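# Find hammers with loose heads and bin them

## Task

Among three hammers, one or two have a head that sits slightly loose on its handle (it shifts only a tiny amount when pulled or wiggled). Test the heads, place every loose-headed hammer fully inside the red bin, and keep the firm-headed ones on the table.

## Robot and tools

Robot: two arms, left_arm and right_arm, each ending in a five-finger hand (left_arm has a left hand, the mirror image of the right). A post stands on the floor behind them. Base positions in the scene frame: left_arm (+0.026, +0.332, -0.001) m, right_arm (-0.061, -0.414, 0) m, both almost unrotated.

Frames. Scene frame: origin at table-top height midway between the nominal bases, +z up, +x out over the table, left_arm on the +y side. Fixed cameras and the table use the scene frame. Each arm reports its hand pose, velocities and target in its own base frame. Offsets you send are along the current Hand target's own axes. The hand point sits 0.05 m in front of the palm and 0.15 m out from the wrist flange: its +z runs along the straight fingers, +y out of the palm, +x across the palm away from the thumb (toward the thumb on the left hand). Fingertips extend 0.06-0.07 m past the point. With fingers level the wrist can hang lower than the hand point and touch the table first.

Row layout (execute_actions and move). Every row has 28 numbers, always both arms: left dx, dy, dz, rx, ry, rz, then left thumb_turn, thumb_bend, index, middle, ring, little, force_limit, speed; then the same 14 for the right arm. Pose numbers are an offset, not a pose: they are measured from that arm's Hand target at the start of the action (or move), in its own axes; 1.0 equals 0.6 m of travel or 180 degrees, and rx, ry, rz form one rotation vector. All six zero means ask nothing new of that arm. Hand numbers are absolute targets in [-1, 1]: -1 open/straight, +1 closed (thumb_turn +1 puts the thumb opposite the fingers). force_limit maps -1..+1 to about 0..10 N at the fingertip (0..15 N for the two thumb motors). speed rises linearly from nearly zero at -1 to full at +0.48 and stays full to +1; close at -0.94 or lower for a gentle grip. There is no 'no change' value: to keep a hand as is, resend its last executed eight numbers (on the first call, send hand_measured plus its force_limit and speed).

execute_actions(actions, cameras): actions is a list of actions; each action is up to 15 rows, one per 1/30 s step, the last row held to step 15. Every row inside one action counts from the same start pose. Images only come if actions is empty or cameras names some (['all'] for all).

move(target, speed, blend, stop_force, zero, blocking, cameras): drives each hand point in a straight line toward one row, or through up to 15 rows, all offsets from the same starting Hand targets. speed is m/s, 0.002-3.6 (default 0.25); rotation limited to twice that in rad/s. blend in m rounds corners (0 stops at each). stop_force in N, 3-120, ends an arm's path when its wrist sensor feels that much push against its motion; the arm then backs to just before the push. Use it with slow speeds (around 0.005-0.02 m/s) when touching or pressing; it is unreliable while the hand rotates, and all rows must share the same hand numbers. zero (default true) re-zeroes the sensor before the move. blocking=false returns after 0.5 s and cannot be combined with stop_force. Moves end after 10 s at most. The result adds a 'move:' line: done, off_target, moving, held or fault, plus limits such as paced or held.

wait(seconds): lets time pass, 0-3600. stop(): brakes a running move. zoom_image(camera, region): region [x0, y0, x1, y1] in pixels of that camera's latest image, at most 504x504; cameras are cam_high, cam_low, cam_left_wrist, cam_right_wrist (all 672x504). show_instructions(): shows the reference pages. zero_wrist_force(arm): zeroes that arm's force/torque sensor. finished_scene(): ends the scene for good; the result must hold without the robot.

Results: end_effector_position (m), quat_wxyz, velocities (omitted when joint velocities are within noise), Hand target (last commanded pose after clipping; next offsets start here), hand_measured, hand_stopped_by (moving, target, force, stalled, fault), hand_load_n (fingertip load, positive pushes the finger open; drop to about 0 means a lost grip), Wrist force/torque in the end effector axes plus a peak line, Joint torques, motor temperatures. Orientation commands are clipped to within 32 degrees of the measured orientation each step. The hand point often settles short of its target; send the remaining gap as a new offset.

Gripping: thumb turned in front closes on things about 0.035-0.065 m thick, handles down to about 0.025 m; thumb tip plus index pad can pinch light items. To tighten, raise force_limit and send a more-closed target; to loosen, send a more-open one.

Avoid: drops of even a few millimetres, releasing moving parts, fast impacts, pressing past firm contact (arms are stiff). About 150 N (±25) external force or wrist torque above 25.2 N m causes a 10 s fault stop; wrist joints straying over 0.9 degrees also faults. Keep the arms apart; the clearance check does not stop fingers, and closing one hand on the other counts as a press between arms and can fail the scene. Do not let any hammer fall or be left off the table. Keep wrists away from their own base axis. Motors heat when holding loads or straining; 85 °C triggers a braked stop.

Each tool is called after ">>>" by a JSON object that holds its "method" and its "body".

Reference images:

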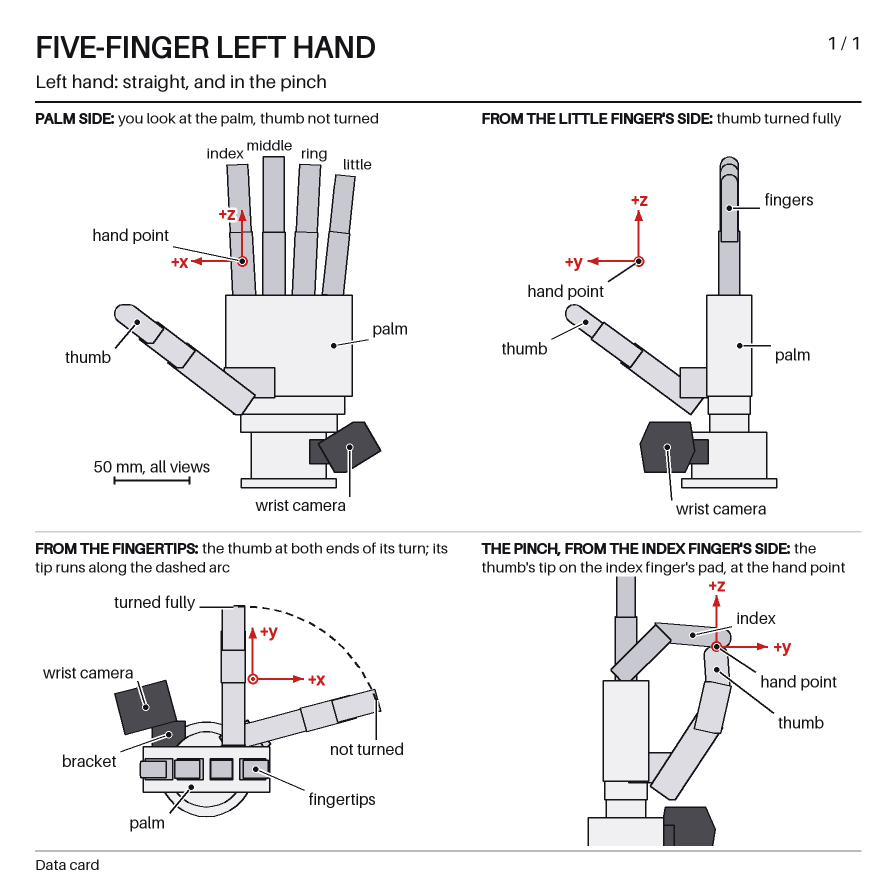

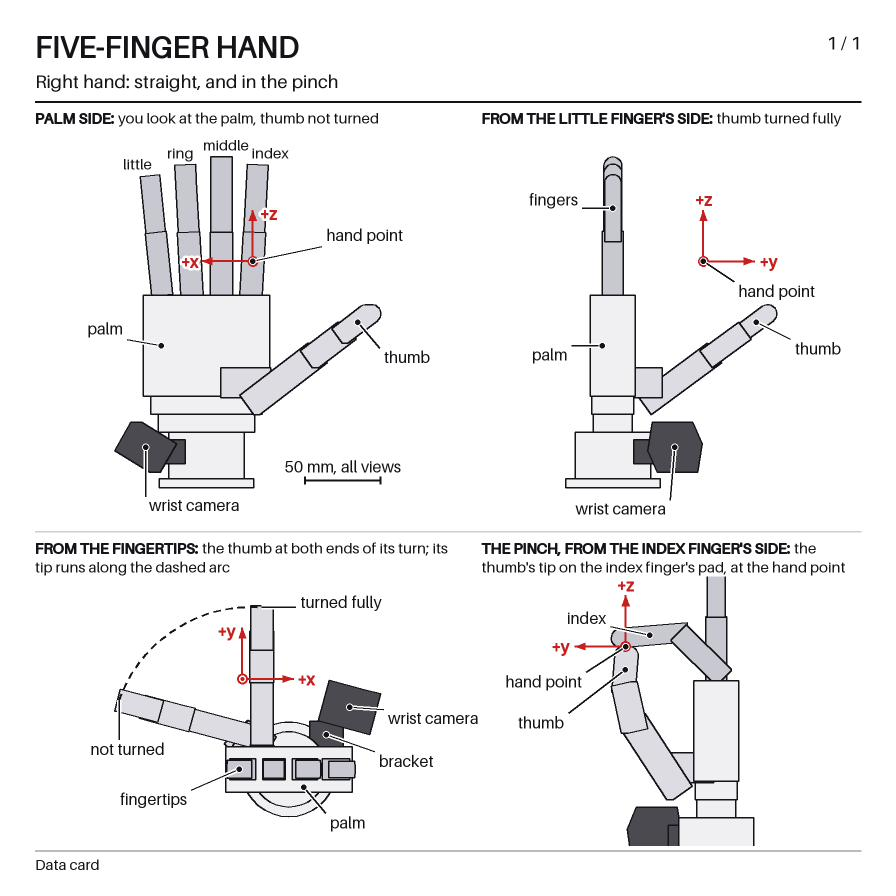

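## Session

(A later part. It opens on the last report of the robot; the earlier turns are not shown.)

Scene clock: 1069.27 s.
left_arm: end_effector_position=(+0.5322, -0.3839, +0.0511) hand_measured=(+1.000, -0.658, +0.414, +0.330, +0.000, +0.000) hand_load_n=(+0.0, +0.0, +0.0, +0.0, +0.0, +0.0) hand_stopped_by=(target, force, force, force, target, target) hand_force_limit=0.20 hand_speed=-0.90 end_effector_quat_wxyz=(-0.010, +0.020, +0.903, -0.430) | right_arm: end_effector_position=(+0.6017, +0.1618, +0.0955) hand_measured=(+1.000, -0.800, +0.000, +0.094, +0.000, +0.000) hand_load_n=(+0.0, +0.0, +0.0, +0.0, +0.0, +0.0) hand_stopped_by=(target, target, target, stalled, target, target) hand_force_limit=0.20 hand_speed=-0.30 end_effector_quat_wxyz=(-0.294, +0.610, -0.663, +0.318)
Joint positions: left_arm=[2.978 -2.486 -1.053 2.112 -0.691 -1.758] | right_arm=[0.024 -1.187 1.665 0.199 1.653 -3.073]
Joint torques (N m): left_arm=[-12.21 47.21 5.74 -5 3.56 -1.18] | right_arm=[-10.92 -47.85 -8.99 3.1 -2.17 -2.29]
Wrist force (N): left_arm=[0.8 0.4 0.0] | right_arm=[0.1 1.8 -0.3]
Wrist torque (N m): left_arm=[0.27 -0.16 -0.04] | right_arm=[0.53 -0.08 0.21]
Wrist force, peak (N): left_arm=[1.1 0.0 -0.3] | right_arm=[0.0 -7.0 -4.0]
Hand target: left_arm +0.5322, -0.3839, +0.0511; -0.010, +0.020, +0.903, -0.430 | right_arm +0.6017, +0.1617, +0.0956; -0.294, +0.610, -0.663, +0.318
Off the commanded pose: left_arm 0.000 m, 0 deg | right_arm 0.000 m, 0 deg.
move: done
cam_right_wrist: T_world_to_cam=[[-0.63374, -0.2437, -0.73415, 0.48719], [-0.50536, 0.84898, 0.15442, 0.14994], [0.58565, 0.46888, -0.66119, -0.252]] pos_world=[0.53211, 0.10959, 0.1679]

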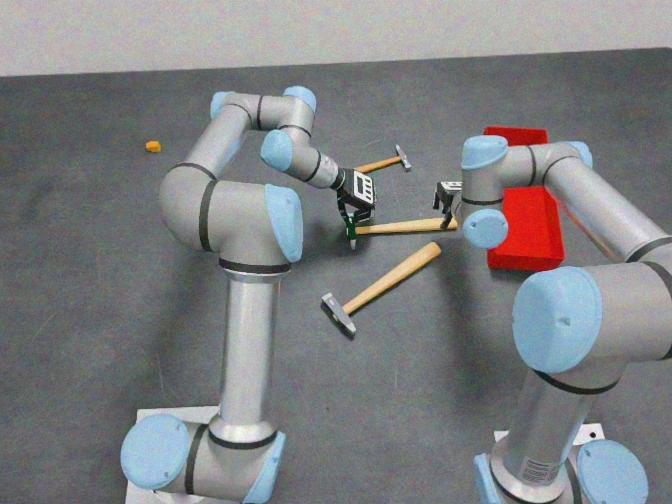

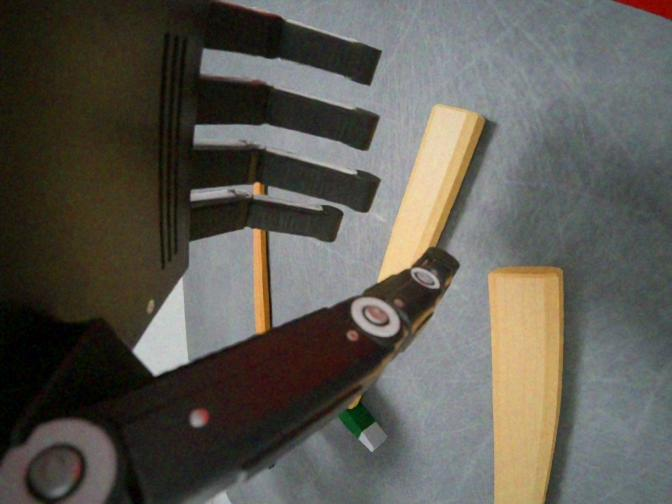

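>>> {"method": "move", "body": {"target": [-0.0155,0.0103,-0.0127,0,-0.0248,-0.0201,1,-0.8,0.12,0.12,0.0,0.0,0.2,-0.6,-0.1332,0.0637,0.0947,0,-0.0250,-0.0203,1,-0.7,0.12,0.2,0.15,0.1,0.2,-0.3], "speed": 0.05, "cameras": ["cam_high","cam_right_wrist","cam_left_wrist"]}}

Scene clock: 1102.67 s.
left_arm: end_effector_position=(+0.5420, -0.3746, +0.0511) hand_measured=(+1.000, -0.800, +0.120, +0.120, +0.000, +0.000) hand_load_n=(+0.0, +0.0, +0.0, +0.0, +0.0, +0.0) hand_stopped_by=(target, target, target, target, target, target) hand_force_limit=0.20 hand_speed=-0.60 end_effector_quat_wxyz=(+0.012, -0.025, +0.903, -0.429) | right_arm: end_effector_position=(+0.6288, +0.2397, +0.0304) hand_measured=(+1.000, -0.700, +0.120, +0.200, +0.150, +0.100) hand_load_n=(+0.0, +0.0, +0.0, +0.0, +0.0, +0.0) hand_stopped_by=(target, target, target, target, target, target) hand_force_limit=0.20 hand_speed=-0.30 end_effector_quat_wxyz=(-0.310, +0.643, -0.632, +0.304)
Joint positions: left_arm=[2.997 -2.446 -1.103 2.218 -0.707 -1.882] | right_arm=[0.15 -1.004 1.569 0.113 1.673 -3.058]
Joint torques (N m): left_arm=[11 57.75 5.3 0.6 -1.32 -2.09] | right_arm=[7.12 -31.47 -26.05 -2.01 2.48 1.38]
Wrist force (N): left_arm=[0.8 0.0 0.0] | right_arm=[0.2 1.8 0.0]
Wrist torque (N m): left_arm=[0.22 -0.17 0.06] | right_arm=[0.53 -0.08 0.02]
Wrist force, peak (N): left_arm=[1.0 0.3 -0.4] | right_arm=[-0.2 2.2 0.1]
Hand target: left_arm +0.5420, -0.3746, +0.0511; +0.012, -0.025, +0.903, -0.429 | right_arm +0.6288, +0.2398, +0.0304; -0.310, +0.643, -0.632, +0.303
Off the commanded pose: left_arm 0.000 m, 0 deg | right_arm 0.000 m, 0 deg.
move: done
cam_left_wrist: T_world_to_cam=[[-0.19971, -0.66225, 0.72218, -0.17539], [-0.87605, 0.45082, 0.17115, 0.64227], [-0.43892, -0.59849, -0.6702, 0.16564]] pos_world=[0.60033, -0.30657, 0.12775]
cam_right_wrist: T_world_to_cam=[[-0.60579, -0.30696, -0.73403, 0.47319], [-0.58847, 0.79377, 0.15372, 0.173], [0.53546, 0.52507, -0.66149, -0.32932]] pos_world=[0.56479, 0.18085, 0.1029]
Images, in order (width x height): cam_high 672x504, cam_left_wrist 672x504, cam_right_wrist 672x504.

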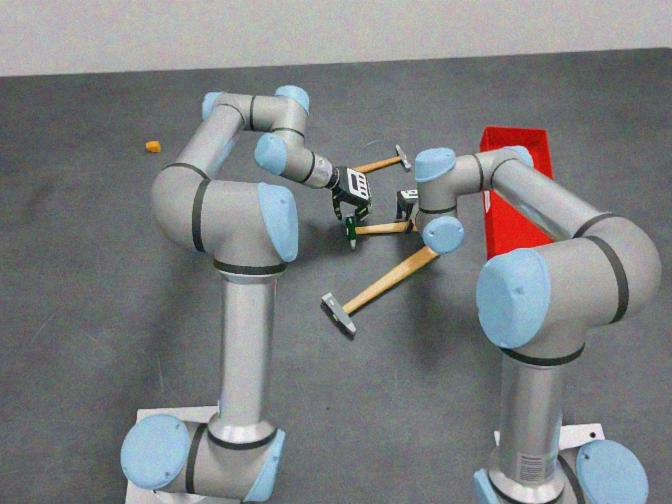

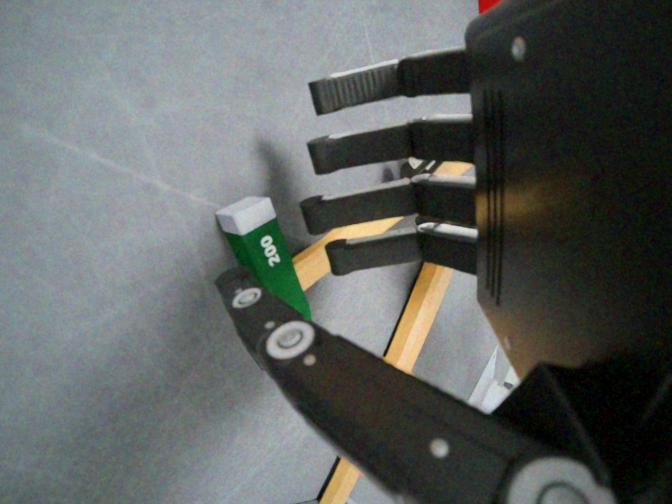

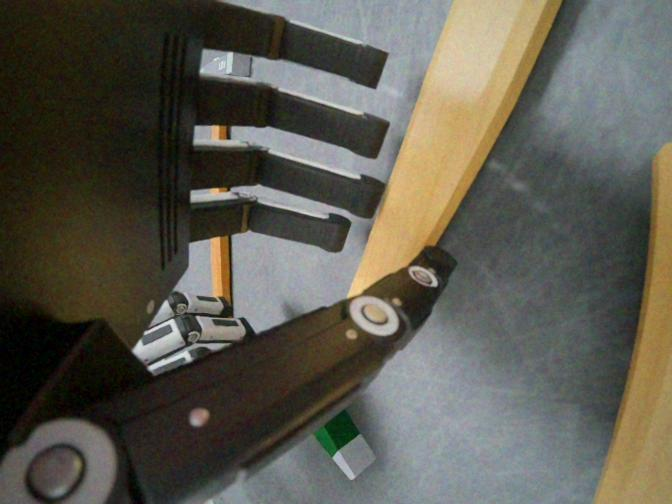

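>>> {"method": "move", "body": {"target": [0,0,0,0,0,0,1,-0.8,0.12,0.12,0.0,0.0,0.2,-0.6,0,0.0180,0.0146,0,0,0,1,-0.7,0.12,0.2,0.15,0.1,0.2,-0.3], "speed": 0.01, "stop_force": 5, "cameras": ["cam_right_wrist"]}}

Scene clock: 1110.67 s.
left_arm: end_effector_position=(+0.5420, -0.3746, +0.0511) hand_measured=(+1.000, -0.800, +0.120, +0.120, +0.000, +0.000) hand_load_n=(+0.0, +0.0, +0.0, +0.0, +0.0, -0.5) hand_stopped_by=(target, target, target, target, target, target) hand_force_limit=0.20 hand_speed=-0.60 end_effector_quat_wxyz=(+0.012, -0.025, +0.903, -0.429) | right_arm: end_effector_position=(+0.6289, +0.2398, +0.0165) hand_measured=(+1.000, -0.700, +0.120, +0.200, +0.150, +0.100) hand_load_n=(+0.0, +0.0, +0.0, +0.0, +0.0, +0.0) hand_stopped_by=(target, target, target, target, target, target) hand_force_limit=0.20 hand_speed=-0.30 end_effector_quat_wxyz=(-0.310, +0.643, -0.632, +0.303)
Joint positions: left_arm=[2.997 -2.446 -1.103 2.218 -0.707 -1.882] | right_arm=[0.15 -0.986 1.581 0.083 1.673 -3.058]
Joint torques (N m): left_arm=[10.8 58.11 5.49 0.62 -1.33 -2] | right_arm=[7.87 -30.94 -8.01 -1.9 1.89 1.33]
Wrist force (N): left_arm=[0.8 0.1 -0.1] | right_arm=[0.1 1.9 -0.5]
Wrist torque (N m): left_arm=[0.24 -0.18 0.05] | right_arm=[0.53 -0.06 0.03]
Wrist force, peak (N): left_arm=[1.1 0.1 0.0] | right_arm=[0.0 2.1 -0.9]
Hand target: left_arm +0.5420, -0.3746, +0.0511; +0.012, -0.025, +0.903, -0.429 | right_arm +0.6289, +0.2398, +0.0165; -0.310, +0.643, -0.632, +0.303
Off the commanded pose: left_arm 0.000 m, 0 deg | right_arm 0.000 m, 0 deg.
move: done
cam_right_wrist: T_world_to_cam=[[-0.60579, -0.30704, -0.734, 0.46301], [-0.58854, 0.79372, 0.15371, 0.17518], [0.53539, 0.5251, -0.66153, -0.33864]] pos_world=[0.56489, 0.18094, 0.0889]

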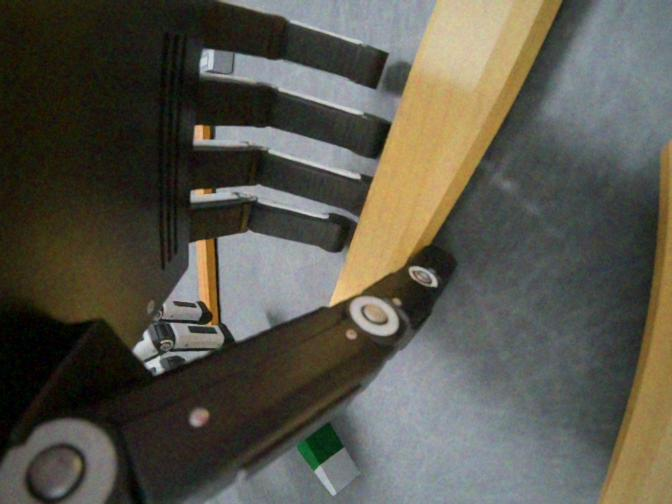

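Excellent: no contact, fingers low. Close.

>>> {"method": "move", "body": {"target": [0,0,0,0,0,0,1,-0.8,0.12,0.12,0.0,0.0,0.2,-0.6,0,0,0,0,0,0,1,0.0,0.6,0.6,0.5,0.5,0.2,-0.9], "cameras": ["cam_right_wrist"]}}

Scene clock: 1115.50 s.
left_arm: end_effector_position=(+0.5420, -0.3746, +0.0511) hand_measured=(+1.000, -0.800, +0.120, +0.120, +0.000, +0.000) hand_load_n=(+0.0, +0.0, +0.0, +0.0, +0.0, +0.0) hand_stopped_by=(target, target, target, target, target, target) hand_force_limit=0.20 hand_speed=-0.60 end_effector_quat_wxyz=(+0.012, -0.025, +0.903, -0.429) | right_arm: end_effector_position=(+0.6289, +0.2398, +0.0165) hand_measured=(+1.000, -0.678, +0.294, +0.234, +0.288, +0.500) hand_load_n=(+3.0, +10.5, +6.5, +6.0, +2.0, +0.0) hand_stopped_by=(target, force, force, force, force, target) hand_force_limit=0.20 hand_speed=-0.90 end_effector_quat_wxyz=(-0.310, +0.643, -0.632, +0.303)
Joint positions: left_arm=[2.997 -2.446 -1.103 2.218 -0.707 -1.882] | right_arm=[0.15 -0.986 1.581 0.083 1.673 -3.058]
Joint torques (N m): left_arm=[10.69 57.8 5.51 0.63 -1.24 -1.97] | right_arm=[6.29 -36.42 -12.39 -0.74 -0.3 1.21]
Wrist force (N): left_arm=[0.7 0.1 0.0] | right_arm=[0.1 1.8 0.2]
Wrist torque (N m): left_arm=[0.23 -0.16 0.04] | right_arm=[0.42 -0.05 0.07]
Wrist force, peak (N): left_arm=[1.3 0.0 -0.2] | right_arm=[0.1 2.9 -0.5]
Hand target: left_arm +0.5420, -0.3746, +0.0511; +0.012, -0.025, +0.903, -0.429 | right_arm +0.6289, +0.2398, +0.0165; -0.310, +0.643, -0.632, +0.303
Off the commanded pose: left_arm 0.000 m, 0 deg | right_arm 0.000 m, 0 deg.
move: done
cam_right_wrist: T_world_to_cam=[[-0.60579, -0.30704, -0.734, 0.46301], [-0.58854, 0.79372, 0.15371, 0.17518], [0.53539, 0.5251, -0.66153, -0.33864]] pos_world=[0.56489, 0.18094, 0.0889]

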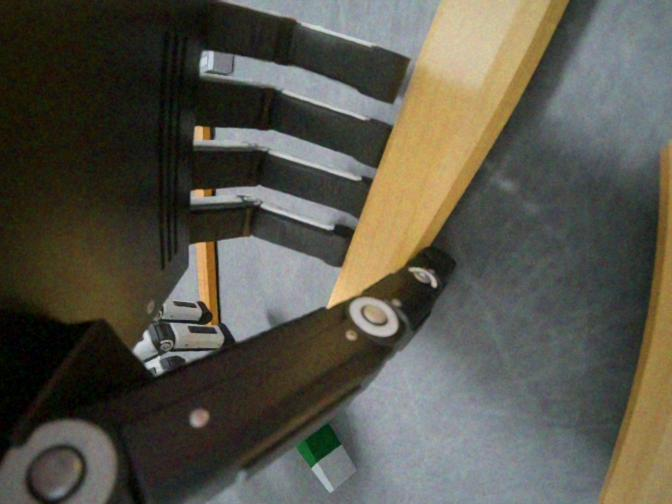

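>>> {"method": "move", "body": {"target": [0,0.0388,0.0315,0,0,0,1,-0.8,0.12,0.12,0.0,0.0,0.2,-0.6,0,0,0,0,0,0,1,0.0,0.6,0.6,0.5,0.5,0.2,-0.9], "speed": 0.015, "stop_force": 5, "cameras": ["cam_left_wrist"]}}

>>> {"method": "move", "body": {"target": [0,0,0,0,0,0,1,0.0,0.7,0.7,0.0,0.0,0.2,-0.9,0,0,0,0,0,0,1,0.0,0.6,0.6,0.5,0.5,0.2,-0.9], "cameras": ["cam_left_wrist"]}}

Scene clock: 1127.00 s.
left_arm: end_effector_position=(+0.5420, -0.3745, +0.0211) hand_measured=(+1.000, -0.800, +0.120, +0.120, +0.000, +0.000) hand_load_n=(+0.0, -0.5, +0.0, +0.0, +0.0, +0.0) hand_stopped_by=(target, target, target, target, target, target) hand_force_limit=0.20 hand_speed=-0.60 end_effector_quat_wxyz=(+0.012, -0.025, +0.903, -0.429) | right_arm: end_effector_position=(+0.6289, +0.2398, +0.0165) hand_measured=(+1.000, -0.678, +0.294, +0.234, +0.288, +0.500) hand_load_n=(+1.0, +11.0, +3.5, +5.5, +4.5, +0.0) hand_stopped_by=(target, force, force, force, force, target) hand_force_limit=0.20 hand_speed=-0.90 end_effector_quat_wxyz=(-0.310, +0.643, -0.632, +0.303)
Joint positions: left_arm=[2.997 -2.479 -1.124 2.271 -0.707 -1.882] | right_arm=[0.15 -0.986 1.581 0.083 1.673 -3.058]
Joint torques (N m): left_arm=[6.07 44.46 4.52 0.4 -0.4 0.25] | right_arm=[3.1 -52.03 -23.12 2.32 -1.34 1.08]
Wrist force (N): left_arm=[-1.1 -0.1 -0.2] | right_arm=[-0.3 3.0 -0.3]
Wrist torque (N m): left_arm=[0.24 -0.07 0.02] | right_arm=[0.45 -0.08 -0.02]
Wrist force, peak (N): left_arm=[-1.2 -1.7 -1.1] | right_arm=[-0.4 3.4 -0.2]
Hand target: left_arm +0.5420, -0.3745, +0.0211; +0.012, -0.025, +0.903, -0.429 | right_arm +0.6289, +0.2398, +0.0165; -0.310, +0.643, -0.632, +0.303
Off the commanded pose: left_arm 0.000 m, 0 deg | right_arm 0.000 m, 0 deg.
move: done
cam_left_wrist: T_world_to_cam=[[-0.19965, -0.66228, 0.72217, -0.1537], [-0.87606, 0.45078, 0.1712, 0.64735], [-0.43892, -0.59849, -0.6702, 0.14559]] pos_world=[0.60033, -0.30647, 0.09775]

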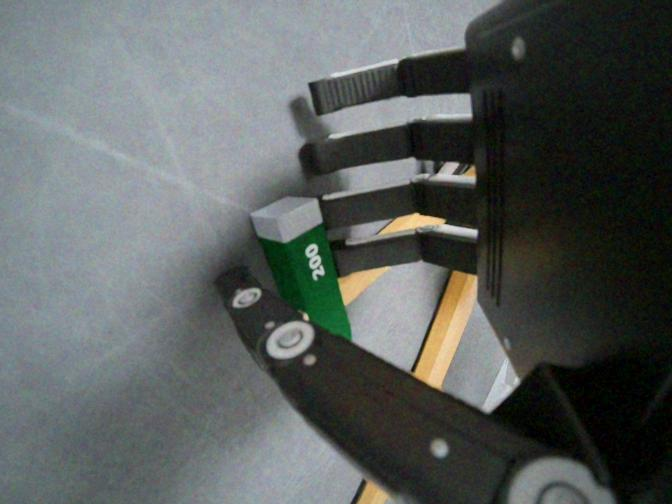

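Scene clock: 1129.50 s.
left_arm: end_effector_position=(+0.5420, -0.3745, +0.0211) hand_measured=(+1.000, -0.482, +0.230, +0.164, +0.000, +0.000) hand_load_n=(+0.0, +8.5, +8.0, +4.5, +0.0, +0.0) hand_stopped_by=(target, force, force, force, target, target) hand_force_limit=0.20 hand_speed=-0.90 end_effector_quat_wxyz=(+0.012, -0.025, +0.903, -0.429) | right_arm: end_effector_position=(+0.6289, +0.2398, +0.0165) hand_measured=(+1.000, -0.678, +0.294, +0.234, +0.288, +0.500) hand_load_n=(+3.5, +11.0, +2.0, +5.5, +4.0, +0.0) hand_stopped_by=(target, force, force, force, force, target) hand_force_limit=0.20 hand_speed=-0.90 end_effector_quat_wxyz=(-0.310, +0.643, -0.631, +0.303)
Joint positions: left_arm=[2.997 -2.479 -1.124 2.271 -0.707 -1.882] | right_arm=[0.15 -0.986 1.581 0.083 1.673 -3.058]
Joint torques (N m): left_arm=[-1.28 57.56 13.99 -2.28 1.22 -1.72] | right_arm=[2.45 -50.93 -9.12 2.25 3.49 1]
Wrist force (N): left_arm=[0.8 -1.2 5.2] | right_arm=[-5.7 -3.4 -2.1]
Wrist torque (N m): left_arm=[0.28 -0.05 0.09] | right_arm=[0.13 0.02 -0.07]
Wrist force, peak (N): left_arm=[1.3 -4.8 8.2] | right_arm=[-8.5 -3.1 -2.0]
Hand target: left_arm +0.5420, -0.3745, +0.0211; +0.012, -0.025, +0.903, -0.429 | right_arm +0.6289, +0.2398, +0.0165; -0.310, +0.643, -0.632, +0.303
Off the commanded pose: left_arm 0.000 m, 0 deg | right_arm 0.000 m, 0 deg.
move: done
cam_left_wrist: T_world_to_cam=[[-0.19962, -0.66224, 0.72221, -0.15371], [-0.87608, 0.45075, 0.17117, 0.64735], [-0.43889, -0.59855, -0.67016, 0.14555]] pos_world=[0.60033, -0.30647, 0.09775]

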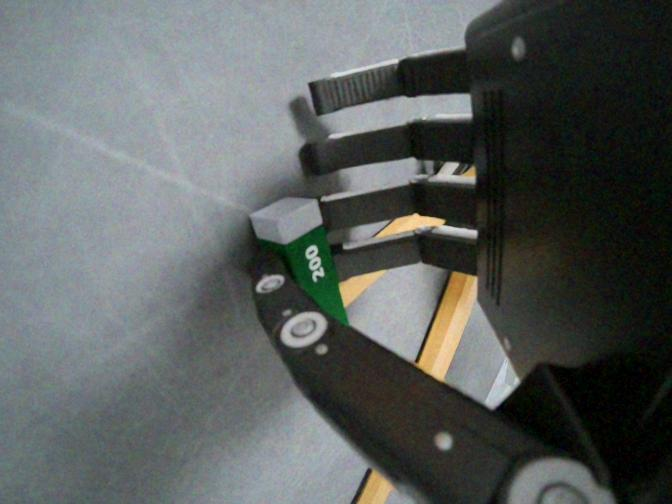

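>>> {"method": "move", "body": {"target": [0,-0.0194,-0.01575,0,0,0,1,0.0,0.7,0.7,0.0,0.0,0.2,-0.9,0,-0.0194,-0.01575,0,0,0,1,0.0,0.6,0.6,0.5,0.5,0.2,-0.9], "speed": 0.01, "cameras": ["cam_left_wrist","cam_right_wrist"]}}

Scene clock: 1137.23 s.
left_arm: end_effector_position=(+0.5420, -0.3745, +0.0360) hand_measured=(+1.000, -0.482, +0.230, +0.164, +0.000, +0.000) hand_load_n=(+0.0, +8.5, +8.0, +4.5, +0.0, +0.0) hand_stopped_by=(target, force, force, force, target, target) hand_force_limit=0.20 hand_speed=-0.90 end_effector_quat_wxyz=(+0.012, -0.025, +0.903, -0.429) | right_arm: end_effector_position=(+0.6288, +0.2398, +0.0314) hand_measured=(+1.000, -0.678, +0.294, +0.234, +0.288, +0.500) hand_load_n=(+3.5, +11.0, +2.5, +6.0, +4.0, +0.0) hand_stopped_by=(target, force, force, force, force, target) hand_force_limit=0.20 hand_speed=-0.90 end_effector_quat_wxyz=(-0.310, +0.643, -0.632, +0.303)
Joint positions: left_arm=[2.997 -2.462 -1.114 2.245 -0.707 -1.882] | right_arm=[0.15 -1.006 1.568 0.115 1.673 -3.058]
Joint torques (N m): left_arm=[-9.75 58.16 27.48 -5.32 1.06 -1.8] | right_arm=[-0.49 -54.29 -26.19 3.42 3.3 0.64]
Wrist force (N): left_arm=[1.3 -3.3 5.0] | right_arm=[-5.5 1.9 1.1]
Wrist torque (N m): left_arm=[0.16 -0.08 0.15] | right_arm=[0.46 -0.04 0.07]
Wrist force, peak (N): left_arm=[1.4 -3.4 5.2] | right_arm=[-6.0 -3.4 -2.4]
Hand target: left_arm +0.5420, -0.3745, +0.0361; +0.012, -0.025, +0.903, -0.429 | right_arm +0.6288, +0.2398, +0.0315; -0.310, +0.643, -0.632, +0.303
Off the commanded pose: left_arm 0.000 m, 0 deg | right_arm 0.000 m, 0 deg.
move: done
cam_left_wrist: T_world_to_cam=[[-0.19962, -0.66224, 0.72221, -0.16447], [-0.87608, 0.45075, 0.17117, 0.6448], [-0.43889, -0.59855, -0.67016, 0.15554]] pos_world=[0.60033, -0.30647, 0.11265]
cam_right_wrist: T_world_to_cam=[[-0.60579, -0.30704, -0.734, 0.47386], [-0.58854, 0.79372, 0.15371, 0.17291], [0.53539, 0.5251, -0.66153, -0.32868]] pos_world=[0.56479, 0.18085, 0.1038]

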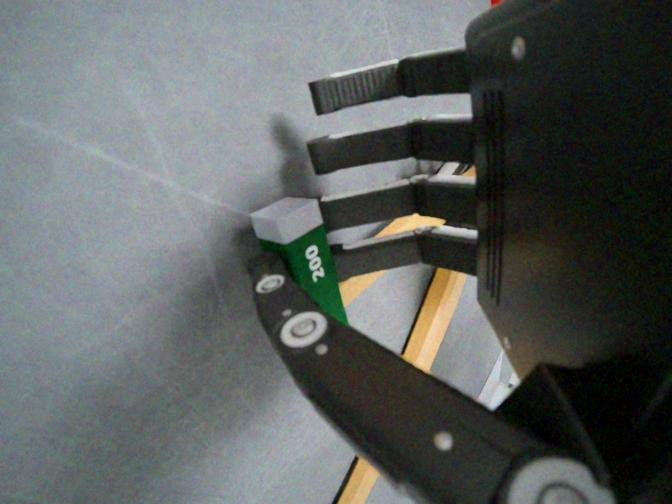

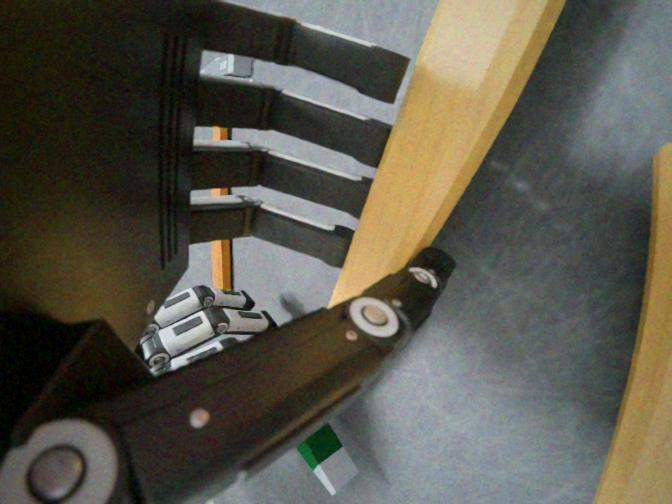

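>>> {"method": "execute_actions", "body": {"actions": [[[0,-0.000525,0.000647,0,0,0,1,0.0,0.7,0.7,0.0,0.0,0.2,-0.9,0,0,0,0,0,0,1,0.0,0.6,0.6,0.5,0.5,0.2,-0.9]]]}}

>>> {"method": "execute_actions", "body": {"actions": [[[0,-0.000525,0.000647,0,0,0,1,0.0,0.7,0.7,0.0,0.0,0.2,-0.9,0,0,0,0,0,0,1,0.0,0.6,0.6,0.5,0.5,0.2,-0.9]]]}}

>>> {"method": "execute_actions", "body": {"actions": [[[0,-0.000525,0.000647,0,0,0,1,0.0,0.7,0.7,0.0,0.0,0.2,-0.9,0,0,0,0,0,0,1,0.0,0.6,0.6,0.5,0.5,0.2,-0.9]]]}}

>>> {"method": "execute_actions", "body": {"actions": [[[0,-0.000525,0.000647,0,0,0,1,0.0,0.7,0.7,0.0,0.0,0.2,-0.9,0,0,0,0,0,0,1,0.0,0.6,0.6,0.5,0.5,0.2,-0.9]]]}}

>>> {"method": "execute_actions", "body": {"actions": [[[0,-0.000525,0.000647,0,0,0,1,0.0,0.7,0.7,0.0,0.0,0.2,-0.9,0,0,0,0,0,0,1,0.0,0.6,0.6,0.5,0.5,0.2,-0.9]]]}}

>>> {"method": "execute_actions", "body": {"actions": [[[0,0.000525,-0.000647,0,0,0,1,0.0,0.7,0.7,0.0,0.0,0.2,-0.9,0,0,0,0,0,0,1,0.0,0.6,0.6,0.5,0.5,0.2,-0.9]]]}}

>>> {"method": "execute_actions", "body": {"actions": [[[0,0.000525,-0.000647,0,0,0,1,0.0,0.7,0.7,0.0,0.0,0.2,-0.9,0,0,0,0,0,0,1,0.0,0.6,0.6,0.5,0.5,0.2,-0.9]]]}}

>>> {"method": "execute_actions", "body": {"actions": [[[0,0.000525,-0.000647,0,0,0,1,0.0,0.7,0.7,0.0,0.0,0.2,-0.9,0,0,0,0,0,0,1,0.0,0.6,0.6,0.5,0.5,0.2,-0.9]]]}}

>>> {"method": "execute_actions", "body": {"actions": [[[0,0.000525,-0.000647,0,0,0,1,0.0,0.7,0.7,0.0,0.0,0.2,-0.9,0,0,0,0,0,0,1,0.0,0.6,0.6,0.5,0.5,0.2,-0.9]]]}}

>>> {"method": "execute_actions", "body": {"actions": [[[0,0.000525,-0.000647,0,0,0,1,0.0,0.7,0.7,0.0,0.0,0.2,-0.9,0,0,0,0,0,0,1,0.0,0.6,0.6,0.5,0.5,0.2,-0.9]]]}}

Scene clock: 1169.37 s.
left_arm: end_effector_position=(+0.5420, -0.3750, +0.0361) hand_measured=(+1.000, -0.482, +0.230, +0.164, +0.000, +0.000) hand_load_n=(+0.0, +9.0, +7.0, +3.5, +0.0, +0.0) hand_stopped_by=(target, force, force, force, target, target) hand_force_limit=0.20 hand_speed=-0.90 end_effector_quat_wxyz=(+0.012, -0.025, +0.903, -0.429) | right_arm: end_effector_position=(+0.6288, +0.2398, +0.0315) hand_measured=(+1.000, -0.678, +0.294, +0.234, +0.288, +0.500) hand_load_n=(+3.5, +11.0, +2.5, +5.5, +4.0, +0.0) hand_stopped_by=(target, force, force, force, force, target) hand_force_limit=0.20 hand_speed=-0.90 end_effector_quat_wxyz=(-0.310, +0.643, -0.632, +0.303)
Joint positions: left_arm=[2.996 -2.463 -1.113 2.245 -0.707 -1.883] | right_arm=[0.15 -1.006 1.568 0.115 1.673 -3.058]
Joint torques (N m): left_arm=[-13.32 46.09 27.48 0.46 -0.99 -2.1] | right_arm=[-0.93 -54.43 -26.16 2.56 2.03 0.71]
Wrist force (N): left_arm=[0.9 1.6 1.7] | right_arm=[0.2 1.9 0.7]
Wrist torque (N m): left_arm=[0.44 -0.13 0.10] | right_arm=[0.45 -0.28 0.10]
Wrist force, peak (N): left_arm=[1.5 -3.3 5.3] | right_arm=[-5.8 1.9 1.2]
Hand target: left_arm +0.5420, -0.3750, +0.0361; +0.012, -0.025, +0.903, -0.429 | right_arm +0.6288, +0.2398, +0.0315; -0.310, +0.643, -0.632, +0.303
Off the commanded pose: left_arm 0.000 m, 0 deg | right_arm 0.000 m, 0 deg.

Scene clock: 1170.07 s.
left_arm: end_effector_position=(+0.5420, -0.3755, +0.0361) hand_measured=(+1.000, -0.482, +0.230, +0.164, +0.000, +0.000) hand_load_n=(+0.0, +9.5, +5.5, +3.0, +0.0, +0.0) hand_stopped_by=(target, force, force, force, target, target) hand_force_limit=0.20 hand_speed=-0.90 end_effector_quat_wxyz=(+0.012, -0.025, +0.903, -0.429) | right_arm: end_effector_position=(+0.6288, +0.2398, +0.0315) hand_measured=(+1.000, -0.678, +0.294, +0.234, +0.288, +0.500) hand_load_n=(+3.0, +11.5, +2.0, +5.0, +3.0, +0.0) hand_stopped_by=(target, force, force, force, force, target) hand_force_limit=0.20 hand_speed=-0.90 end_effector_quat_wxyz=(-0.310, +0.643, -0.632, +0.303)
Joint positions: left_arm=[2.995 -2.463 -1.112 2.246 -0.707 -1.884] | right_arm=[0.15 -1.006 1.568 0.115 1.673 -3.058]
Joint torques (N m): left_arm=[-15.51 45.88 27.64 0.47 -0.48 -2.15] | right_arm=[-0.01 -55 -24.64 1.64 0.22 0.56]
Wrist force (N): left_arm=[0.3 4.9 -1.4] | right_arm=[4.0 2.6 0.1]
Wrist torque (N m): left_arm=[0.59 -0.15 0.02] | right_arm=[0.53 -0.35 0.06]
Wrist force, peak (N): left_arm=[0.2 5.0 -1.3] | right_arm=[4.0 2.8 0.2]
Hand target: left_arm +0.5420, -0.3755, +0.0361; +0.012, -0.025, +0.903, -0.429 | right_arm +0.6288, +0.2398, +0.0315; -0.310, +0.643, -0.632, +0.303
Off the commanded pose: left_arm 0.000 m, 0 deg | right_arm 0.000 m, 0 deg.

Scene clock: 1170.77 s.
left_arm: end_effector_position=(+0.5421, -0.3760, +0.0361) hand_measured=(+1.000, -0.482, +0.230, +0.164, +0.000, +0.000) hand_load_n=(-0.5, +10.0, +4.5, +2.0, +0.0, +0.0) hand_stopped_by=(target, force, force, force, target, target) hand_force_limit=0.20 hand_speed=-0.90 end_effector_quat_wxyz=(+0.012, -0.025, +0.903, -0.429) | right_arm: end_effector_position=(+0.6288, +0.2398, +0.0315) hand_measured=(+1.000, -0.678, +0.294, +0.234, +0.288, +0.500) hand_load_n=(+1.0, +11.5, +2.0, +5.0, +2.5, +0.0) hand_stopped_by=(target, force, force, force, force, target) hand_force_limit=0.20 hand_speed=-0.90 end_effector_quat_wxyz=(-0.310, +0.643, -0.632, +0.303)
Joint positions: left_arm=[2.994 -2.463 -1.111 2.246 -0.707 -1.885] | right_arm=[0.15 -1.006 1.568 0.115 1.673 -3.058]
Joint torques (N m): left_arm=[-17.39 45.93 27.63 0.52 0.02 -2.26] | right_arm=[-1.03 -53.54 -26.04 0.73 -1.29 0.55]
Wrist force (N): left_arm=[-0.2 6.5 -2.7] | right_arm=[6.0 3.1 -0.2]
Wrist torque (N m): left_arm=[0.62 -0.14 -0.01] | right_arm=[0.56 -0.38 0.04]
Wrist force, peak (N): left_arm=[-0.4 6.5 -2.9] | right_arm=[6.5 3.1 -0.4]
Hand target: left_arm +0.5421, -0.3760, +0.0361; +0.012, -0.025, +0.903, -0.429 | right_arm +0.6288, +0.2398, +0.0315; -0.310, +0.643, -0.632, +0.303
Off the commanded pose: left_arm 0.000 m, 0 deg | right_arm 0.000 m, 0 deg.

Scene clock: 1171.47 s.
left_arm: end_effector_position=(+0.5421, -0.3765, +0.0361) hand_measured=(+1.000, -0.482, +0.230, +0.164, +0.000, +0.000) hand_load_n=(+0.0, +10.0, +4.5, +2.5, +0.0, +0.0) hand_stopped_by=(target, force, force, force, target, target) hand_force_limit=0.20 hand_speed=-0.90 end_effector_quat_wxyz=(+0.012, -0.025, +0.903, -0.429) | right_arm: end_effector_position=(+0.6288, +0.2398, +0.0315) hand_measured=(+1.000, -0.678, +0.294, +0.234, +0.288, +0.500) hand_load_n=(+0.0, +11.5, +2.0, +5.0, +2.5, +0.0) hand_stopped_by=(target, force, force, force, force, target) hand_force_limit=0.20 hand_speed=-0.90 end_effector_quat_wxyz=(-0.310, +0.643, -0.632, +0.303)
Joint positions: left_arm=[2.994 -2.464 -1.11 2.247 -0.708 -1.887] | right_arm=[0.15 -1.006 1.568 0.115 1.673 -3.058]
Joint torques (N m): left_arm=[-17.84 46.02 27.75 0.46 0 -2.24] | right_arm=[-1.27 -53.34 -24.79 -0.27 -2.33 0.4]
Wrist force (N): left_arm=[-0.5 6.8 -3.3] | right_arm=[6.8 3.5 -0.4]
Wrist torque (N m): left_arm=[0.65 -0.13 -0.02] | right_arm=[0.60 -0.44 0.06]
Wrist force, peak (N): left_arm=[-0.4 7.0 -3.2] | right_arm=[6.9 3.4 -0.3]
Hand target: left_arm +0.5421, -0.3765, +0.0361; +0.012, -0.025, +0.903, -0.429 | right_arm +0.6288, +0.2398, +0.0315; -0.310, +0.643, -0.632, +0.303
Off the commanded pose: left_arm 0.000 m, 0 deg | right_arm 0.000 m, 0 deg.

Scene clock: 1172.17 s.
left_arm: end_effector_position=(+0.5421, -0.3770, +0.0361) hand_measured=(+1.000, -0.482, +0.230, +0.164, +0.000, +0.000) hand_load_n=(+0.0, +10.5, +4.0, +2.0, +0.0, +0.0) hand_stopped_by=(target, force, force, force, target, target) hand_force_limit=0.20 hand_speed=-0.90 end_effector_quat_wxyz=(+0.012, -0.025, +0.903, -0.429) | right_arm: end_effector_position=(+0.6288, +0.2398, +0.0315) hand_measured=(+1.000, -0.678, +0.294, +0.234, +0.288, +0.500) hand_load_n=(+0.0, +12.0, +2.0, +5.0, +2.5, +0.0) hand_stopped_by=(target, force, force, force, force, target) hand_force_limit=0.20 hand_speed=-0.90 end_effector_quat_wxyz=(-0.310, +0.643, -0.632, +0.303)
Joint positions: left_arm=[2.993 -2.464 -1.109 2.247 -0.708 -1.888] | right_arm=[0.15 -1.006 1.568 0.115 1.673 -3.058]
Joint torques (N m): left_arm=[-17.65 46.12 27.95 0.52 0.13 -2.22] | right_arm=[-0.68 -53.07 -25.03 -1.24 -2.35 0.59]
Wrist force (N): left_arm=[-0.6 6.8 -3.6] | right_arm=[7.1 3.2 -0.2]
Wrist torque (N m): left_arm=[0.62 -0.13 -0.03] | right_arm=[0.54 -0.44 0.04]
Wrist force, peak (N): left_arm=[-0.6 6.9 -3.8] | right_arm=[7.1 3.5 -0.4]
Hand target: left_arm +0.5421, -0.3770, +0.0361; +0.012, -0.025, +0.903, -0.429 | right_arm +0.6288, +0.2398, +0.0315; -0.310, +0.643, -0.632, +0.303
Off the commanded pose: left_arm 0.000 m, 0 deg | right_arm 0.000 m, 0 deg.

Scene clock: 1172.87 s.
left_arm: end_effector_position=(+0.5421, -0.3765, +0.0361) hand_measured=(+1.000, -0.482, +0.230, +0.164, +0.000, +0.000) hand_load_n=(+0.0, +9.5, +5.0, +2.5, +0.0, +0.0) hand_stopped_by=(target, force, force, force, target, target) hand_force_limit=0.20 hand_speed=-0.90 end_effector_quat_wxyz=(+0.012, -0.025, +0.903, -0.429) | right_arm: end_effector_position=(+0.6288, +0.2398, +0.0315) hand_measured=(+1.000, -0.678, +0.294, +0.234, +0.288, +0.500) hand_load_n=(+0.0, +12.0, +2.0, +5.0, +3.0, +0.0) hand_stopped_by=(target, force, force, force, force, target) hand_force_limit=0.20 hand_speed=-0.90 end_effector_quat_wxyz=(-0.310, +0.643, -0.632, +0.303)
Joint positions: left_arm=[2.994 -2.464 -1.11 2.247 -0.708 -1.887] | right_arm=[0.15 -1.006 1.568 0.115 1.673 -3.058]
Joint torques (N m): left_arm=[9.65 58.75 5.6 -5.36 4.09 2.11] | right_arm=[-0.91 -54.27 -26.26 -1.77 -2.5 0.6]
Wrist force (N): left_arm=[-0.2 1.8 -0.1] | right_arm=[1.2 3.3 0.2]
Wrist torque (N m): left_arm=[0.30 -0.10 -0.03] | right_arm=[0.55 -0.16 0.01]
Wrist force, peak (N): left_arm=[-0.1 7.0 -3.4] | right_arm=[6.9 3.5 -0.7]
Hand target: left_arm +0.5421, -0.3765, +0.0361; +0.012, -0.025, +0.903, -0.429 | right_arm +0.6288, +0.2398, +0.0315; -0.310, +0.643, -0.632, +0.303
Off the commanded pose: left_arm 0.000 m, 0 deg | right_arm 0.000 m, 0 deg.

Scene clock: 1173.57 s.
left_arm: end_effector_position=(+0.5421, -0.3760, +0.0361) hand_measured=(+1.000, -0.482, +0.230, +0.164, +0.000, +0.000) hand_load_n=(+0.0, +9.5, +6.0, +3.5, +0.0, -0.5) hand_stopped_by=(target, force, force, force, target, target) hand_force_limit=0.20 hand_speed=-0.90 end_effector_quat_wxyz=(+0.012, -0.025, +0.903, -0.429) | right_arm: end_effector_position=(+0.6288, +0.2398, +0.0315) hand_measured=(+1.000, -0.678, +0.294, +0.234, +0.288, +0.500) hand_load_n=(+0.0, +11.5, +2.5, +5.5, +3.0, +0.0) hand_stopped_by=(target, force, force, force, force, target) hand_force_limit=0.20 hand_speed=-0.90 end_effector_quat_wxyz=(-0.310, +0.643, -0.631, +0.303)
Joint positions: left_arm=[2.994 -2.463 -1.111 2.246 -0.707 -1.885] | right_arm=[0.15 -1.006 1.568 0.115 1.673 -3.058]
Joint torques (N m): left_arm=[12.71 58.7 5.15 -5.37 2.71 2.31] | right_arm=[-1.69 -53.51 -25.03 -1.73 0.29 0.56]
Wrist force (N): left_arm=[0.1 -2.0 3.0] | right_arm=[-3.0 2.9 0.6]
Wrist torque (N m): left_arm=[0.13 -0.04 0.01] | right_arm=[0.53 -0.07 0.02]
Wrist force, peak (N): left_arm=[0.1 -1.9 3.1] | right_arm=[-3.2 3.1 0.7]
Hand target: left_arm +0.5421, -0.3760, +0.0361; +0.012, -0.025, +0.903, -0.429 | right_arm +0.6288, +0.2398, +0.0315; -0.310, +0.643, -0.632, +0.303
Off the commanded pose: left_arm 0.000 m, 0 deg | right_arm 0.000 m, 0 deg.

Scene clock: 1174.27 s.
left_arm: end_effector_position=(+0.5420, -0.3755, +0.0361) hand_measured=(+1.000, -0.482, +0.230, +0.164, +0.000, +0.000) hand_load_n=(+0.0, +9.0, +6.0, +3.5, +0.0, +0.0) hand_stopped_by=(target, force, force, force, target, target) hand_force_limit=0.20 hand_speed=-0.90 end_effector_quat_wxyz=(+0.012, -0.025, +0.903, -0.429) | right_arm: end_effector_position=(+0.6288, +0.2398, +0.0315) hand_measured=(+1.000, -0.678, +0.294, +0.234, +0.288, +0.500) hand_load_n=(+0.0, +11.5, +2.0, +5.5, +3.0, +0.0) hand_stopped_by=(target, force, force, force, force, target) hand_force_limit=0.20 hand_speed=-0.90 end_effector_quat_wxyz=(-0.310, +0.643, -0.631, +0.303)
Joint positions: left_arm=[2.995 -2.463 -1.112 2.246 -0.707 -1.884] | right_arm=[0.15 -1.006 1.568 0.115 1.673 -3.058]
Joint torques (N m): left_arm=[13.12 58.6 5.03 -5.5 2.94 2.32] | right_arm=[-1.34 -52.33 -24.43 -1.59 2.84 0.44]
Wrist force (N): left_arm=[0.6 -2.4 3.8] | right_arm=[-4.4 3.1 0.7]
Wrist torque (N m): left_arm=[0.19 -0.07 0.03] | right_arm=[0.56 -0.02 0.02]
Wrist force, peak (N): left_arm=[0.1 -2.7 3.7] | right_arm=[-4.4 3.1 0.7]
Hand target: left_arm +0.5420, -0.3755, +0.0361; +0.012, -0.025, +0.903, -0.429 | right_arm +0.6288, +0.2398, +0.0315; -0.310, +0.643, -0.632, +0.303
Off the commanded pose: left_arm 0.000 m, 0 deg | right_arm 0.000 m, 0 deg.

Scene clock: 1174.97 s.
left_arm: end_effector_position=(+0.5420, -0.3750, +0.0361) hand_measured=(+1.000, -0.482, +0.230, +0.164, +0.000, +0.000) hand_load_n=(+0.0, +9.0, +6.5, +4.0, +0.0, +0.0) hand_stopped_by=(target, force, force, force, target, target) hand_force_limit=0.20 hand_speed=-0.90 end_effector_quat_wxyz=(+0.012, -0.025, +0.903, -0.429) | right_arm: end_effector_position=(+0.6288, +0.2398, +0.0315) hand_measured=(+1.000, -0.678, +0.294, +0.234, +0.288, +0.500) hand_load_n=(+2.0, +11.0, +2.0, +5.5, +3.0, +0.0) hand_stopped_by=(target, force, force, force, force, target) hand_force_limit=0.20 hand_speed=-0.90 end_effector_quat_wxyz=(-0.310, +0.643, -0.632, +0.303)
Joint positions: left_arm=[2.996 -2.463 -1.113 2.245 -0.707 -1.883] | right_arm=[0.15 -1.006 1.568 0.115 1.673 -3.058]
Joint torques (N m): left_arm=[13.98 58.71 5.13 -5.41 2.62 2.36] | right_arm=[-1.9 -51.12 -25.89 -1.55 2.71 0.69]
Wrist force (N): left_arm=[0.9 -3.8 4.6] | right_arm=[-5.7 2.5 1.1]
Wrist torque (N m): left_arm=[0.12 -0.07 0.05] | right_arm=[0.49 0.03 0.02]
Wrist force, peak (N): left_arm=[0.8 -4.0 4.7] | right_arm=[-5.9 2.5 1.1]
Hand target: left_arm +0.5420, -0.3750, +0.0361; +0.012, -0.025, +0.903, -0.429 | right_arm +0.6288, +0.2398, +0.0315; -0.310, +0.643, -0.632, +0.303
Off the commanded pose: left_arm 0.000 m, 0 deg | right_arm 0.000 m, 0 deg.

Scene clock: 1175.67 s.
left_arm: end_effector_position=(+0.5420, -0.3745, +0.0361) hand_measured=(+1.000, -0.482, +0.230, +0.164, +0.000, +0.000) hand_load_n=(+0.0, +8.0, +7.5, +4.5, +0.0, +0.0) hand_stopped_by=(target, force, force, force, target, target) hand_force_limit=0.20 hand_speed=-0.90 end_effector_quat_wxyz=(+0.012, -0.025, +0.903, -0.429) | right_arm: end_effector_position=(+0.6288, +0.2398, +0.0315) hand_measured=(+1.000, -0.678, +0.294, +0.234, +0.288, +0.500) hand_load_n=(+3.5, +11.0, +2.0, +6.0, +3.0, +0.0) hand_stopped_by=(target, force, force, force, force, target) hand_force_limit=0.20 hand_speed=-0.90 end_effector_quat_wxyz=(-0.310, +0.643, -0.632, +0.303)
Joint positions: left_arm=[2.997 -2.462 -1.114 2.245 -0.707 -1.882] | right_arm=[0.15 -1.006 1.568 0.115 1.673 -3.058]
Joint torques (N m): left_arm=[15.07 58.93 4.79 -5.44 2.3 2.38] | right_arm=[-1.84 -51.46 -25.66 -1.43 2.99 0.37]
Wrist force (N): left_arm=[1.2 -5.0 5.9] | right_arm=[-7.2 1.9 1.6]
Wrist torque (N m): left_arm=[0.02 -0.06 0.06] | right_arm=[0.44 0.06 0.03]
Wrist force, peak (N): left_arm=[1.2 -5.0 6.0] | right_arm=[-7.7 2.1 1.3]
Hand target: left_arm +0.5420, -0.3745, +0.0361; +0.012, -0.025, +0.903, -0.429 | right_arm +0.6288, +0.2398, +0.0315; -0.310, +0.643, -0.632, +0.303
Off the commanded pose: left_arm 0.000 m, 0 deg | right_arm 0.000 m, 0 deg.

>>> {"method": "wait", "body": {"seconds": 0.1, "cameras": ["cam_left_wrist","cam_right_wrist"]}}

>>> {"method": "zoom_image", "body": {"camera": "cam_left_wrist", "region": [230, 180, 410, 350]}}

>>> {"method": "zoom_image", "body": {"camera": "cam_right_wrist", "region": [260, 380, 400, 504]}}

Scene clock: 1197.00 s.
left_arm: end_effector_position=(+0.5420, -0.3745, +0.0361) hand_measured=(+1.000, -0.482, +0.230, +0.164, +0.000, +0.000) hand_load_n=(+0.0, +8.5, +7.5, +4.5, +0.0, +0.0) hand_stopped_by=(target, force, force, force, target, target) hand_force_limit=0.20 hand_speed=-0.90 end_effector_quat_wxyz=(+0.012, -0.025, +0.903, -0.429) | right_arm: end_effector_position=(+0.6288, +0.2398, +0.0315) hand_measured=(+1.000, -0.678, +0.294, +0.234, +0.288, +0.500) hand_load_n=(+3.5, +11.0, +2.5, +6.0, +3.0, +0.0) hand_stopped_by=(target, force, force, force, force, target) hand_force_limit=0.20 hand_speed=-0.90 end_effector_quat_wxyz=(-0.310, +0.643, -0.632, +0.303)
Joint positions: left_arm=[2.997 -2.462 -1.114 2.245 -0.707 -1.882] | right_arm=[0.15 -1.006 1.568 0.115 1.673 -3.058]
Joint torques (N m): left_arm=[14.57 58.9 5.11 -5.39 1.95 2.41] | right_arm=[-2.83 -49.68 -26.19 -0.67 2.76 0.63]
Wrist force (N): left_arm=[1.0 -4.9 5.7] | right_arm=[-7.5 1.7 1.3]
Wrist torque (N m): left_arm=[0.05 -0.03 0.04] | right_arm=[0.42 0.12 0.00]
Wrist force, peak (N): left_arm=[1.0 -5.1 6.2] | right_arm=[-7.5 2.0 1.6]
Hand target: left_arm +0.5420, -0.3745, +0.0361; +0.012, -0.025, +0.903, -0.429 | right_arm +0.6288, +0.2398, +0.0315; -0.310, +0.643, -0.632, +0.303
Off the commanded pose: left_arm 0.000 m, 0 deg | right_arm 0.000 m, 0 deg.
wait: 0.10 s; at rest from the start
cam_left_wrist: T_world_to_cam=[[-0.19962, -0.66224, 0.72221, -0.16454], [-0.87608, 0.45075, 0.17117, 0.64479], [-0.43889, -0.59855, -0.67016, 0.15561]] pos_world=[0.60033, -0.30647, 0.11275]
cam_right_wrist: T_world_to_cam=[[-0.60579, -0.30704, -0.734, 0.47393], [-0.58854, 0.79372, 0.15371, 0.17289], [0.53539, 0.5251, -0.66153, -0.32862]] pos_world=[0.56479, 0.18085, 0.1039]

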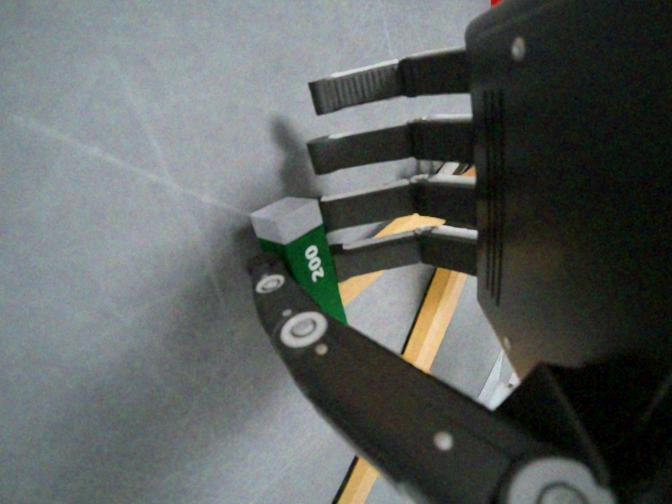

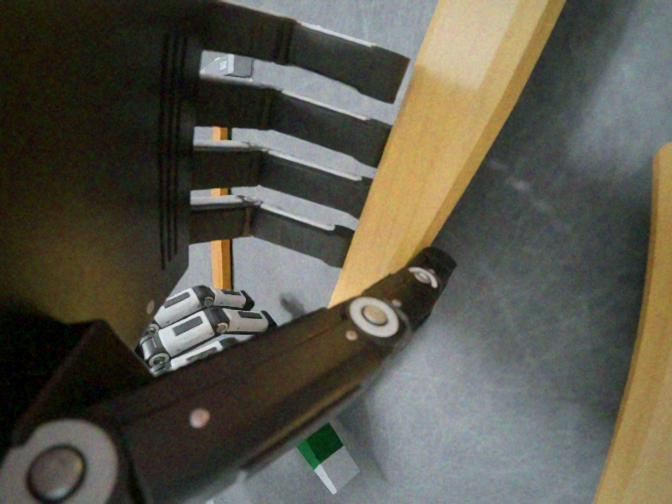

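Scaled by 2.800 from the camera's image (finer frame: 960x720).

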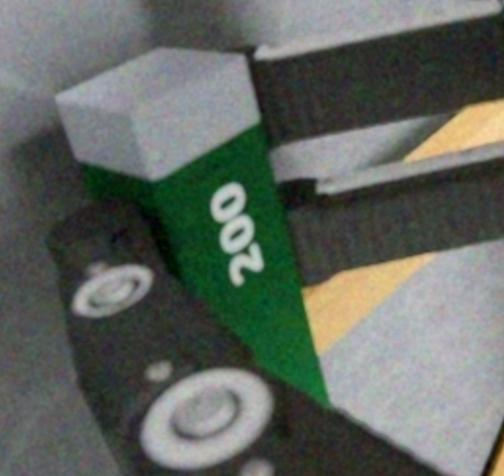

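Scaled by 3.600 from the camera's image (finer frame: 960x720).

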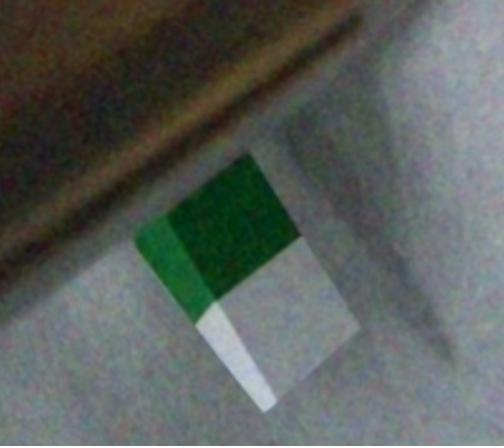

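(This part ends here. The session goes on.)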